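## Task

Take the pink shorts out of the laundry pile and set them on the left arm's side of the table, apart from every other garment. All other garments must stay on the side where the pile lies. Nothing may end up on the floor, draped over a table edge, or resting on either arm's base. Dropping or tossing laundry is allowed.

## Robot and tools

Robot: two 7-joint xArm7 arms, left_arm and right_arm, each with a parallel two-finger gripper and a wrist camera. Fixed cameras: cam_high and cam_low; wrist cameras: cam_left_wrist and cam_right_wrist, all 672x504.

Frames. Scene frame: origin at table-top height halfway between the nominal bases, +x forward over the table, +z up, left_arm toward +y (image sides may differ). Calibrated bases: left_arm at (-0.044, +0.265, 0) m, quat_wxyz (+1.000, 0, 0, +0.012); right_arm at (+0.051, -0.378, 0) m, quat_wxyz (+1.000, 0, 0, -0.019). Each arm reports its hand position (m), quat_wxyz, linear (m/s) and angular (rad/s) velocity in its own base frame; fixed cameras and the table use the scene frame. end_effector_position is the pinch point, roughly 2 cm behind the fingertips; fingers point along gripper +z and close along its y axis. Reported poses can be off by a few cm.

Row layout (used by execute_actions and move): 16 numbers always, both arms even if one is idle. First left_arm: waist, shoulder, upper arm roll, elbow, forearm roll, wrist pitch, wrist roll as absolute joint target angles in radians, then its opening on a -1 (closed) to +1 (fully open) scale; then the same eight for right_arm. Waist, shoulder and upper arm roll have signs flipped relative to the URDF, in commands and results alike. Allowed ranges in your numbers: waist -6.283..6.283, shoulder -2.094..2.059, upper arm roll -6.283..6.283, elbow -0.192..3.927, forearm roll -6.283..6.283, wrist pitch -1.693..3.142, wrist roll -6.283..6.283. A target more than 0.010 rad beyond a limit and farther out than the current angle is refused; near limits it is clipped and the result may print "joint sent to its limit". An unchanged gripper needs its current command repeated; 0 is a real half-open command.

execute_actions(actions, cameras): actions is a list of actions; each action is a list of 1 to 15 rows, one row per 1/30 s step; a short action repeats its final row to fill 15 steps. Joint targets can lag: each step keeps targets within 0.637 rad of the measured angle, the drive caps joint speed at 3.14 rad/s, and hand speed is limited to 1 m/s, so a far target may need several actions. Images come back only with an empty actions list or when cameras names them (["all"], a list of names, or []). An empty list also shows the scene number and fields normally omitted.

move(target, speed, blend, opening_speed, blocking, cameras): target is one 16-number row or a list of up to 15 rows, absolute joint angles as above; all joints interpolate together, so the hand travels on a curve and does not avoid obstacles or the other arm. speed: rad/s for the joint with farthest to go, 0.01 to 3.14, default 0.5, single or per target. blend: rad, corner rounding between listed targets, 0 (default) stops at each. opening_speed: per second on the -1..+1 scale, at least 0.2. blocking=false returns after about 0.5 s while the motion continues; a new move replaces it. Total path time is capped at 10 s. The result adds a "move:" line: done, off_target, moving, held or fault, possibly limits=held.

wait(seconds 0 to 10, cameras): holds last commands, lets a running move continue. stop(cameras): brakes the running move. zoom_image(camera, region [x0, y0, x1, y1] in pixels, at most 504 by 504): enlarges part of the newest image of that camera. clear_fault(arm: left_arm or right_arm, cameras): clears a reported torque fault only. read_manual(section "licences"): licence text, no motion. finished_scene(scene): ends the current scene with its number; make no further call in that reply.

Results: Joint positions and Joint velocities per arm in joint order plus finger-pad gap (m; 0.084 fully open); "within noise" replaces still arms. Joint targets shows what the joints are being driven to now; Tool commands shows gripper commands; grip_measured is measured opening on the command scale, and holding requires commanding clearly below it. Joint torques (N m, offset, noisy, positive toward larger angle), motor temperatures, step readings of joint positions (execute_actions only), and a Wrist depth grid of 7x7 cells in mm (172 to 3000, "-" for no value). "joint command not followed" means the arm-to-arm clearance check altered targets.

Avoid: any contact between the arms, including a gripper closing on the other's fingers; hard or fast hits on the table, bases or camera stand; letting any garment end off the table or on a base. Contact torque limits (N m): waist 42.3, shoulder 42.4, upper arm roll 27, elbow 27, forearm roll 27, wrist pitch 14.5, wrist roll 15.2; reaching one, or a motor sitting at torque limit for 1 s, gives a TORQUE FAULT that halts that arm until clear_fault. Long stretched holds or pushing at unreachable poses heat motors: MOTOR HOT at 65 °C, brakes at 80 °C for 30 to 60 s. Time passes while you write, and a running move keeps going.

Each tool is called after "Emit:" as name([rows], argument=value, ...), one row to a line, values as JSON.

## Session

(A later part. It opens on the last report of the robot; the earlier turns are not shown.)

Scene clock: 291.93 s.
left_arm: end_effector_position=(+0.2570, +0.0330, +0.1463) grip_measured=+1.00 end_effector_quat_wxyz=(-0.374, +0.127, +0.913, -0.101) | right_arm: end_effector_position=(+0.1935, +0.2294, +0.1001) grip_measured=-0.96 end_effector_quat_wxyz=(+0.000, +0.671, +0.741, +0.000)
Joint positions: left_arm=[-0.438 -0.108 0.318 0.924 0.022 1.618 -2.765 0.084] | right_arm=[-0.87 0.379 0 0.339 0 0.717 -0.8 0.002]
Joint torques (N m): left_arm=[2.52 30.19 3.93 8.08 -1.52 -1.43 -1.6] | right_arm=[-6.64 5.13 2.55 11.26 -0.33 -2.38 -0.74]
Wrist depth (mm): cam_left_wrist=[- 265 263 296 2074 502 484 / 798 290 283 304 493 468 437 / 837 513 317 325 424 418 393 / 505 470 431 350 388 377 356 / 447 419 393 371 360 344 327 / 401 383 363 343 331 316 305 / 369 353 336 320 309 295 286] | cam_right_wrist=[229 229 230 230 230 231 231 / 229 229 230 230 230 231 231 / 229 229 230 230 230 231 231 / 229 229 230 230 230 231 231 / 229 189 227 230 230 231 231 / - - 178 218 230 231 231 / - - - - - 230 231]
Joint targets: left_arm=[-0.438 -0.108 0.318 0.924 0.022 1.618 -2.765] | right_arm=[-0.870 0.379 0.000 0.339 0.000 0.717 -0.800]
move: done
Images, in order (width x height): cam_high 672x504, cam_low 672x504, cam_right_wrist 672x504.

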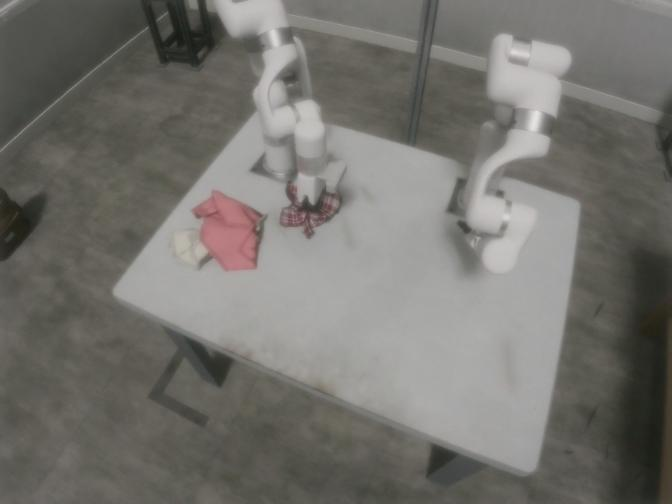

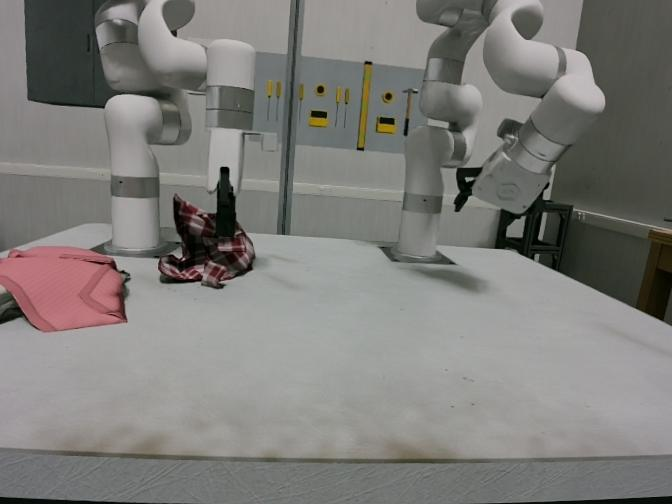

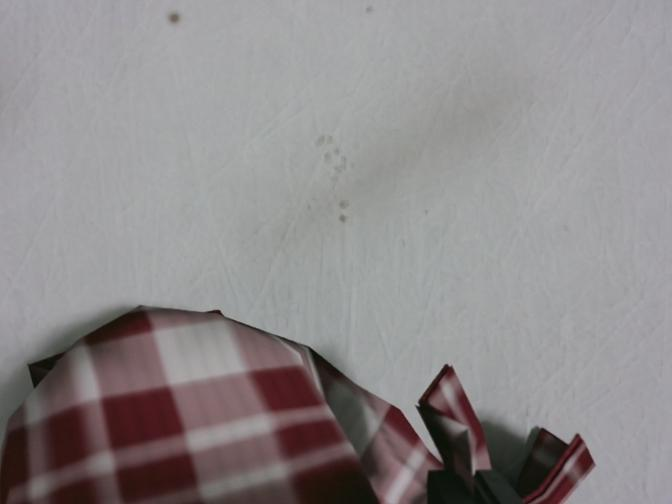

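Emit:
move([
  [-0.438,-0.108,0.318,0.924,0.022,1.618,-2.765,1,-0.87,0.244,0,0.301,0,0.545,-0.8,-1],
  [-0.438,-0.108,0.318,0.924,0.022,1.618,-2.765,1,-0.87,0.244,0,0.301,0,0.545,-0.8,0.3],
  [-0.438,-0.108,0.318,0.924,0.022,1.618,-2.765,1,-0.87,0.534,0,1.18,0,1.714,-0.8,0.3],
  [-0.438,-0.108,0.318,0.924,0.022,1.618,-2.765,1,0.05,0.395,0,1.2235,0,1.619,0,0.8],
], speed=[0.4,0.5,0.6,0.8], blend=[0,0,0.05,0], opening_speed=1.5, cameras=["cam_right_wrist","cam_low","cam_high"])

Scene clock: 311.17 s.
left_arm: end_effector_position=(+0.2570, +0.0330, +0.1463) grip_measured=+1.00 end_effector_quat_wxyz=(-0.374, +0.127, +0.913, -0.101) | right_arm: end_effector_position=(+0.3496, -0.0175, +0.3999) grip_measured=+0.80 end_effector_quat_wxyz=(+0.000, +1.000, -0.025, +0.000)
Joint positions: left_arm=[-0.438 -0.108 0.318 0.924 0.022 1.618 -2.765 0.084] | right_arm=[0.05 0.395 0 1.224 0 1.619 0 0.077]
Joint torques (N m): left_arm=[2.54 30.06 3.87 8.04 -1.3 -1.43 -1.68] | right_arm=[5.82 7.02 -2.29 17.53 -0.21 -2.27 0.99]
Wrist depth (mm): cam_left_wrist=[- 265 263 296 2106 503 483 / 797 290 283 304 493 467 437 / 834 515 317 326 424 417 393 / 504 470 430 350 387 377 357 / 447 419 392 371 360 344 327 / 400 383 363 345 331 316 305 / 368 353 336 320 309 296 286] | cam_right_wrist=[528 529 530 531 531 533 1348 / 528 530 530 531 532 532 1358 / 529 530 529 530 528 533 1356 / 532 530 528 479 520 532 1353 / 530 528 501 470 515 533 1348 / 531 530 479 473 491 533 1356 / 529 530 530 511 488 532 1353]
Joint targets: left_arm=[-0.438 -0.108 0.318 0.924 0.022 1.618 -2.765] | right_arm=[0.050 0.395 0.000 1.224 0.000 1.619 0.000]
move: done
Images, in order (width x height): cam_high 672x504, cam_low 672x504, cam_right_wrist 672x504.

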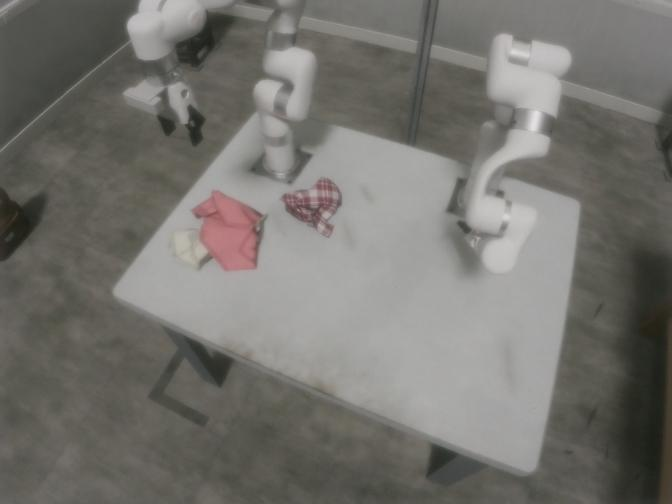

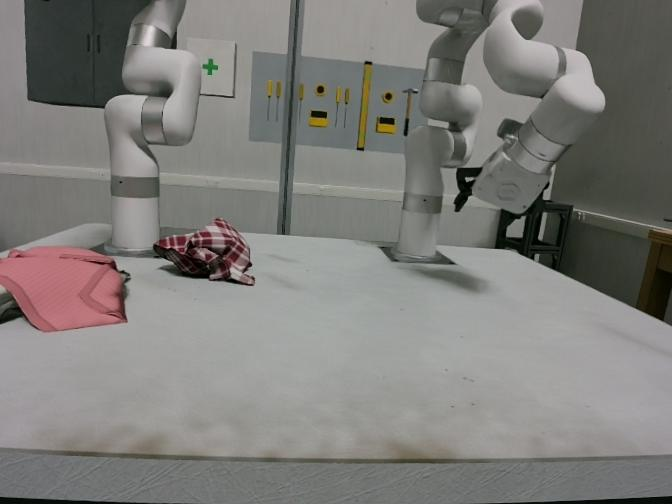

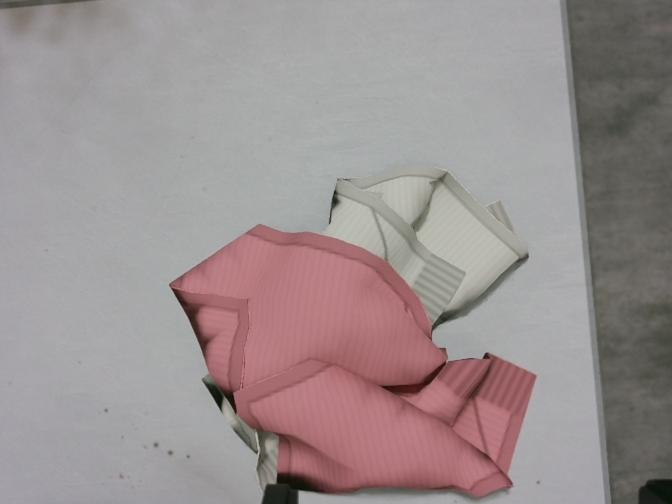

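Emit:
move([
  [-0.438,-0.108,0.318,0.924,0.022,1.618,-2.765,1,-0.03,0.427,0,0.467,0,0.8946,-1.54,1],
  [-0.438,-0.108,0.318,0.924,0.022,1.618,-2.765,1,-0.03,0.127,0,0.3536,0,0.481,-1.54,1],
  [-0.438,-0.108,0.318,0.924,0.022,1.618,-2.765,1,-0.03,0.127,0,0.3536,0,0.481,-1.54,-1],
], speed=[0.7,0.35,0.3], opening_speed=1.5, cameras=["cam_right_wrist","cam_low"])

Scene clock: 332.27 s.
left_arm: end_effector_position=(+0.2570, +0.0330, +0.1463) grip_measured=+1.00 end_effector_quat_wxyz=(-0.374, +0.127, +0.913, -0.101) | right_arm: end_effector_position=(+0.3178, +0.0095, +0.0449) grip_measured=-0.93 end_effector_quat_wxyz=(+0.000, +0.707, +0.707, +0.000)
Joint positions: left_arm=[-0.438 -0.108 0.318 0.924 0.022 1.618 -2.765 0.084] | right_arm=[-0.03 0.127 0 0.354 0 0.481 -1.54 0.003]
Joint torques (N m): left_arm=[2.6 30.13 3.86 7.93 -1.35 -1.42 -1.61] | right_arm=[-6 8.46 1.47 9.11 -0.19 -2.05 -0.74]
Wrist depth (mm): cam_left_wrist=[- 265 263 296 2068 502 484 / 796 291 283 304 494 468 438 / 833 515 316 325 425 418 393 / 504 470 431 349 386 376 357 / 448 419 393 371 360 344 327 / 402 384 363 344 331 316 304 / 368 354 336 320 308 296 286] | cam_right_wrist=[174 175 175 175 175 175 176 / 174 175 175 175 - 175 175 / 174 174 - - - - - / 174 - - - - - - / 174 - - - - - - / 174 - - - - - - / 174 - - - - - -]
Joint targets: left_arm=[-0.438 -0.108 0.318 0.924 0.022 1.618 -2.765] | right_arm=[-0.030 0.127 0.000 0.354 0.000 0.481 -1.540]
move: done
Images, in order (width x height): cam_low 672x504, cam_right_wrist 672x504.

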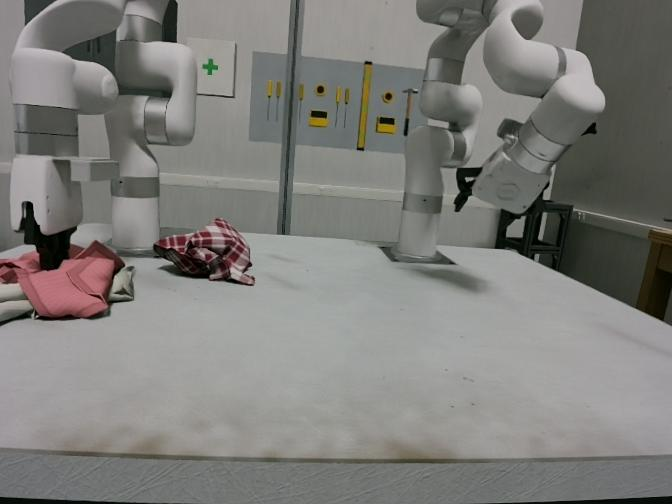

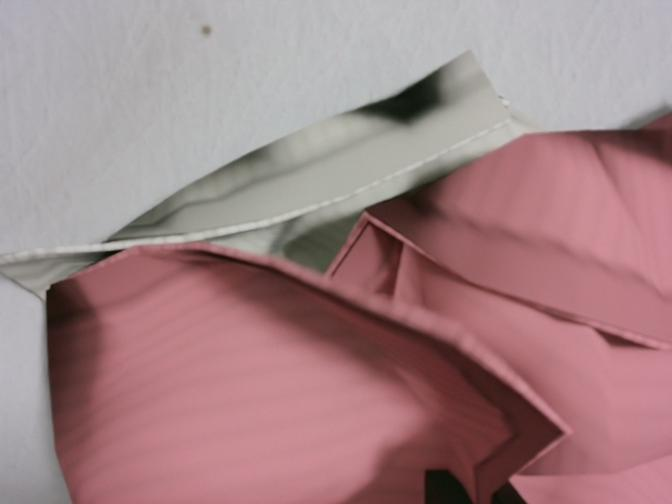

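Emit:
move([
  [-0.438,-0.108,0.318,0.924,0.022,1.618,-2.765,1,-0.03,0.427,0,0.467,0,0.8946,-1.54,-1],
  [-0.438,-0.108,0.318,0.924,0.022,1.618,-2.765,1,-0.08,0.395,0,1.2235,0,1.619,-1.49,-1],
], speed=0.35, blend=0.05, cameras=["cam_right_wrist","cam_low","cam_high"])

Scene clock: 340.73 s.
left_arm: end_effector_position=(+0.2570, +0.0330, +0.1463) grip_measured=+1.00 end_effector_quat_wxyz=(-0.374, +0.127, +0.913, -0.101) | right_arm: end_effector_position=(+0.3489, +0.0280, +0.3998) grip_measured=-0.93 end_effector_quat_wxyz=(+0.000, +0.707, +0.707, +0.000)
Joint positions: left_arm=[-0.438 -0.108 0.318 0.924 0.022 1.618 -2.765 0.084] | right_arm=[-0.08 0.395 0 1.223 0 1.619 -1.49 0.003]
Joint torques (N m): left_arm=[2.76 30.1 3.88 7.93 -1.29 -1.38 -1.61] | right_arm=[-6.46 7.06 1.35 17.57 0.09 0.61 1.06]
Wrist depth (mm): cam_left_wrist=[- 265 262 296 2080 501 484 / 795 290 283 304 495 467 437 / 829 515 317 325 424 418 393 / 505 471 430 350 386 377 357 / 447 419 393 372 361 344 327 / 402 383 362 344 332 316 305 / 369 354 335 321 309 295 286] | cam_right_wrist=[530 531 531 532 532 534 535 / 454 489 532 532 532 534 532 / 524 485 530 532 532 532 535 / 529 - - - - - 534 / 529 - - - - - - / 530 - 193 - - - - / 528 207 180 - - - -]
Joint targets: left_arm=[-0.438 -0.108 0.318 0.924 0.022 1.618 -2.765] | right_arm=[-0.080 0.395 0.000 1.224 0.000 1.619 -1.490]
move: done
Images, in order (width x height): cam_high 672x504, cam_low 672x504, cam_right_wrist 672x504.

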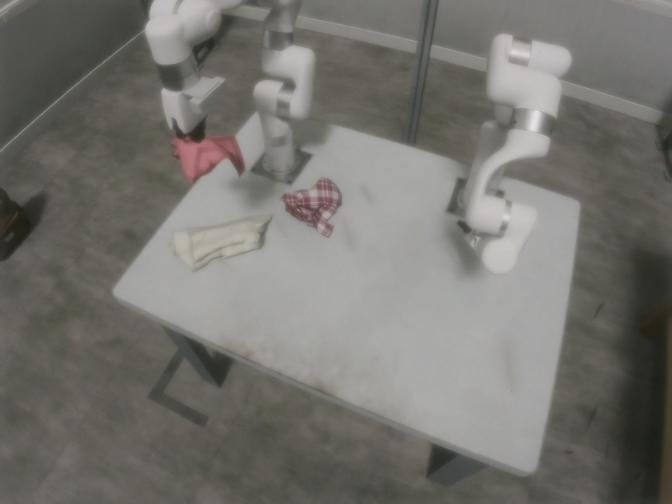

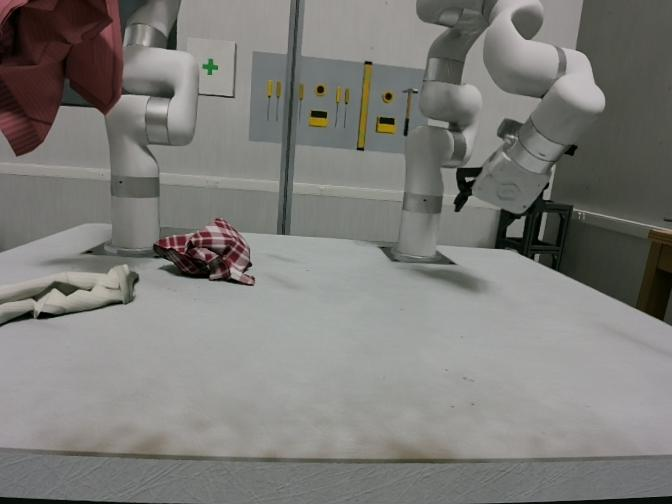

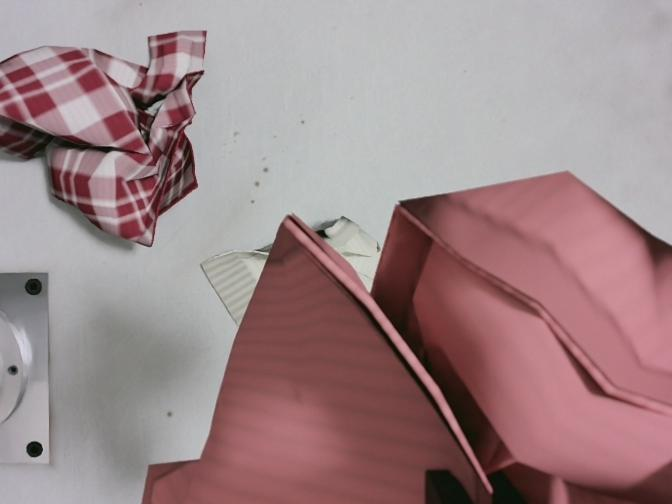

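Emit:
move([
  [-0.438,-0.108,0.318,0.924,0.022,1.618,-2.765,1,-1.01,-0.823,0,2.2965,0,1.473,-0.9,-1],
  [-0.438,-0.108,0.318,0.924,0.022,1.618,-2.765,1,-1.01,-0.860,0,1.988,0,1.128,-0.9,-1],
], speed=0.5, blend=0.05, cameras=["cam_low","cam_high"])

Scene clock: 365.00 s.
left_arm: end_effector_position=(+0.2570, +0.0330, +0.1463) grip_measured=+1.00 end_effector_quat_wxyz=(-0.374, +0.127, +0.913, -0.101) | right_arm: end_effector_position=(+0.3762, +0.5500, +0.2340) grip_measured=-0.93 end_effector_quat_wxyz=(+0.000, +0.583, +0.812, +0.000)
Joint positions: left_arm=[-0.438 -0.108 0.318 0.924 0.022 1.618 -2.765 0.084] | right_arm=[-0.971 -0.772 0 2.249 0 1.477 -0.925 0.003]
Joint torques (N m): left_arm=[2.48 30.05 3.8 8.11 -1.25 -1.35 -1.59] | right_arm=[5.91 35.7 1.93 13.58 0.36 0.5 -0.69]
Wrist depth (mm): cam_left_wrist=[- 265 263 297 2062 502 483 / 798 290 283 304 494 466 437 / 833 514 317 325 425 418 393 / 504 470 430 350 386 377 357 / 446 419 393 370 361 344 327 / 401 384 363 345 331 315 305 / 368 354 336 320 308 295 286] | cam_right_wrist=[362 363 363 364 363 365 365 / 362 363 363 364 364 364 365 / 363 363 363 364 364 364 364 / 363 363 - 182 - - - / - - - - - - - / 362 - - - - - - / 362 218 181 - - - -]
Joint targets: left_arm=[-0.438 -0.108 0.318 0.924 0.022 1.618 -2.765] | right_arm=[-0.971 -0.772 0.000 2.249 0.000 1.477 -0.925]
move: held (right_arm; a check stopped the path); path passed 0 of 2 targets; limits=held; right_arm: the wrist pitch is farthest, 0.349 rad from its target
joint command not followed: on one or more control steps a check withheld the commanded joint targets of the right arm, and it was not sent them on those steps.
cause: the commanded joint targets, or the way to them, would bring a part of the robot too close to another arm (a part of this arm just beyond the wrist roll and a part of the left arm just beyond the forearm roll, 29 mm apart when this arm was first held).
Images, in order (width x height): cam_high 672x504, cam_low 672x504.

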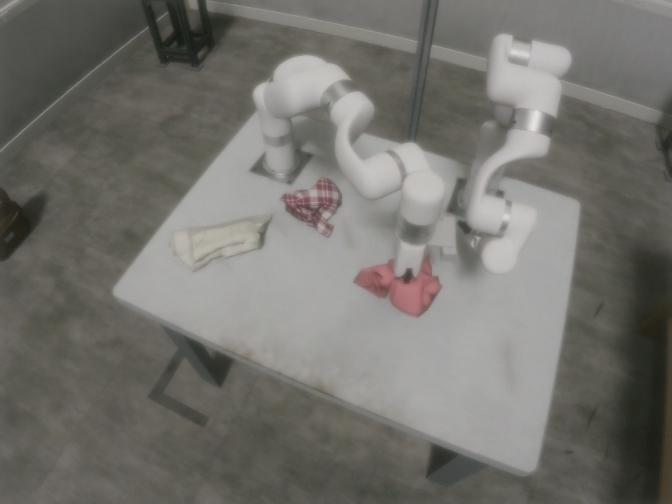

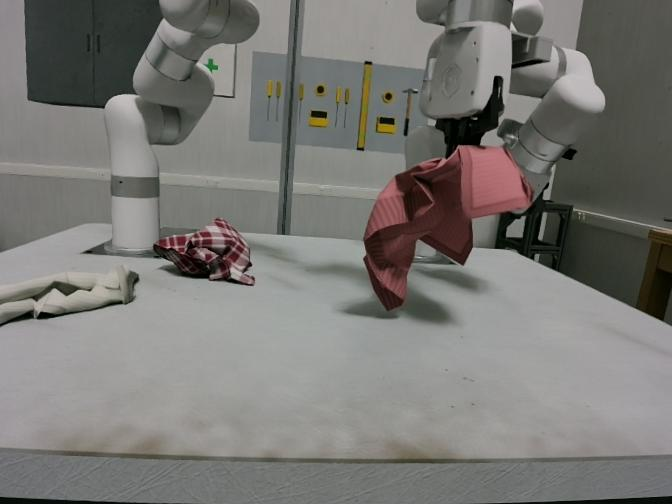

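Emit:
move([
  [-1.1,-0.108,0.318,0.924,0.022,1.618,-2.765,1,-0.99,-0.79,0,2.249,0,1.46,-0.95,-1],
  [-1.2,-0.108,0.318,0.924,0.022,1.618,-2.765,1,-1.03,-0.819,0,1.917,0,1.098,-0.95,-1],
], speed=0.5, blend=0.05, cameras=["cam_low","cam_high"])

Scene clock: 378.67 s.
left_arm: end_effector_position=(+0.1632, +0.2013, +0.1463) grip_measured=+1.00 end_effector_quat_wxyz=(-0.310, -0.221, +0.895, -0.233) | right_arm: end_effector_position=(+0.3429, +0.5711, +0.0904) grip_measured=-0.93 end_effector_quat_wxyz=(+0.000, +0.549, +0.836, +0.000)
Joint positions: left_arm=[-1.2 -0.108 0.318 0.924 0.022 1.618 -2.765 0.084] | right_arm=[-1.03 -0.819 0 1.917 0 1.098 -0.95 0.003]
Joint torques (N m): left_arm=[-3.94 27.68 2.25 7.89 -1.13 -1.34 -1.59] | right_arm=[-6.71 29.89 0.08 13.26 0.44 -2.29 -0.67]
Wrist depth (mm): cam_left_wrist=[780 265 263 296 2062 1914 1809 / 667 290 283 304 983 1719 1661 / 580 532 317 326 422 416 393 / 506 469 432 350 386 378 357 / 447 420 393 372 361 344 327 / 400 384 363 344 331 316 305 / 369 353 336 320 309 295 286] | cam_right_wrist=[218 219 219 219 220 220 220 / 219 219 219 219 220 220 220 / 218 219 219 219 220 220 220 / 219 219 219 219 - - - / 219 219 - - - - - / 219 185 - - - - - / 219 175 - - - - -]
Joint targets: left_arm=[-1.200 -0.108 0.318 0.924 0.022 1.618 -2.765] | right_arm=[-1.030 -0.819 0.000 1.917 0.000 1.098 -0.950]
move: done
Images, in order (width x height): cam_high 672x504, cam_low 672x504.

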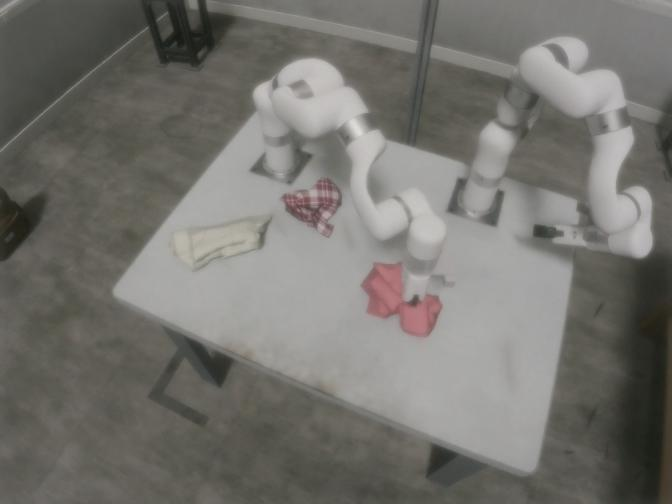

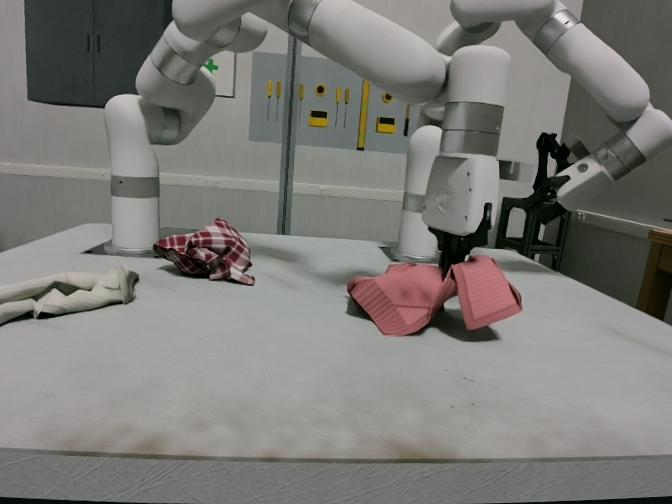

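Emit:
move([
  [-1.3,-0.108,0.318,0.924,0.022,1.618,-2.765,1,-1.15,-0.80,0,1.93,0,1.13,-0.95,-1],
  [-1.3,-0.108,0.318,0.924,0.022,1.618,-2.765,1,-1.15,-0.83,0,1.87,0,1.04,-0.95,-1],
  [-1.3,-0.108,0.318,0.924,0.022,1.618,-2.765,1,-1.15,-0.83,0,1.87,0,1.04,-0.95,0.3],
  [-1.3,-0.108,0.318,0.924,0.022,1.618,-2.765,1,-1.15,-0.7,0,2.2,0,1.5,-0.95,0.3],
  [-1.3,-0.108,0.318,0.924,0.022,1.618,-2.765,1,-0.5,0.395,0,1.2235,0,1.619,-0.95,0.3],
], speed=[0.4,0.4,0.5,0.5,0.8], blend=[0.03,0,0,0.05,0], opening_speed=2, cameras=["cam_low","cam_high"])

Scene clock: 394.80 s.
left_arm: end_effector_position=(+0.1423, +0.2166, +0.1463) grip_measured=+1.00 end_effector_quat_wxyz=(-0.298, -0.266, +0.883, -0.248) | right_arm: end_effector_position=(+0.3072, +0.1678, +0.3998) grip_measured=+0.29 end_effector_quat_wxyz=(+0.000, +0.748, +0.663, +0.000)
Joint positions: left_arm=[-1.3 -0.108 0.318 0.924 0.022 1.618 -2.765 0.084] | right_arm=[-0.5 0.395 0 1.224 0 1.619 -0.95 0.056]
Joint torques (N m): left_arm=[-3.69 20.71 -2.97 8.02 -1.17 -1.28 -1.59] | right_arm=[6.17 13.6 0.21 12.71 0.24 0.41 -0.33]
Wrist depth (mm): cam_left_wrist=[830 265 263 296 1919 1914 1823 / 665 291 283 304 950 1719 1642 / 580 535 316 325 422 417 393 / 505 471 430 351 386 376 357 / 448 420 393 372 361 344 327 / 402 384 362 344 331 315 305 / 368 354 336 319 308 295 286] | cam_right_wrist=[530 530 530 531 533 532 534 / 529 530 531 530 531 532 533 / 530 531 531 532 532 533 533 / 529 529 530 532 533 534 533 / 462 457 532 530 532 532 532 / 530 481 531 531 532 533 532 / 530 530 532 524 489 532 533]
Joint targets: left_arm=[-1.300 -0.108 0.318 0.924 0.022 1.618 -2.765] | right_arm=[-0.500 0.395 0.000 1.224 0.000 1.619 -0.950]
move: done
Images, in order (width x height): cam_high 672x504, cam_low 672x504.

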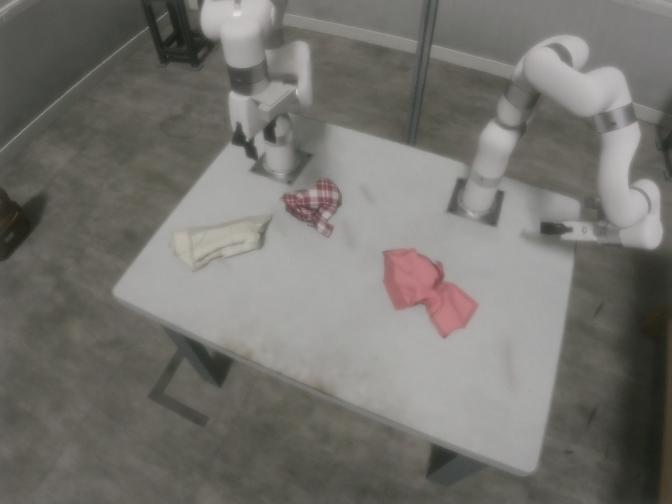

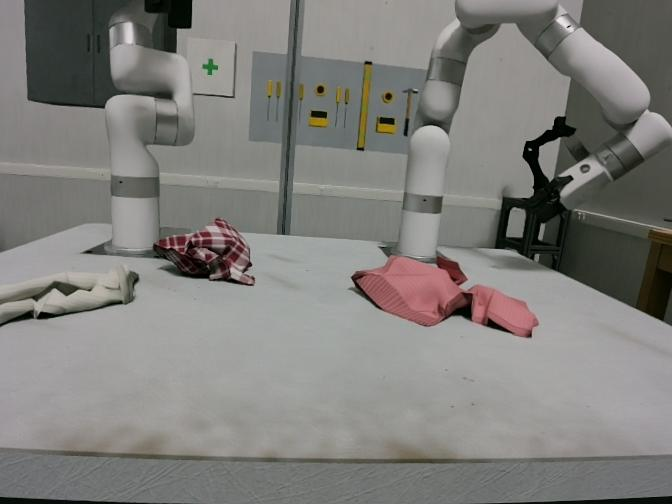

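Emit:
finished_scene(scene=1)

The scene is finished: the task was done.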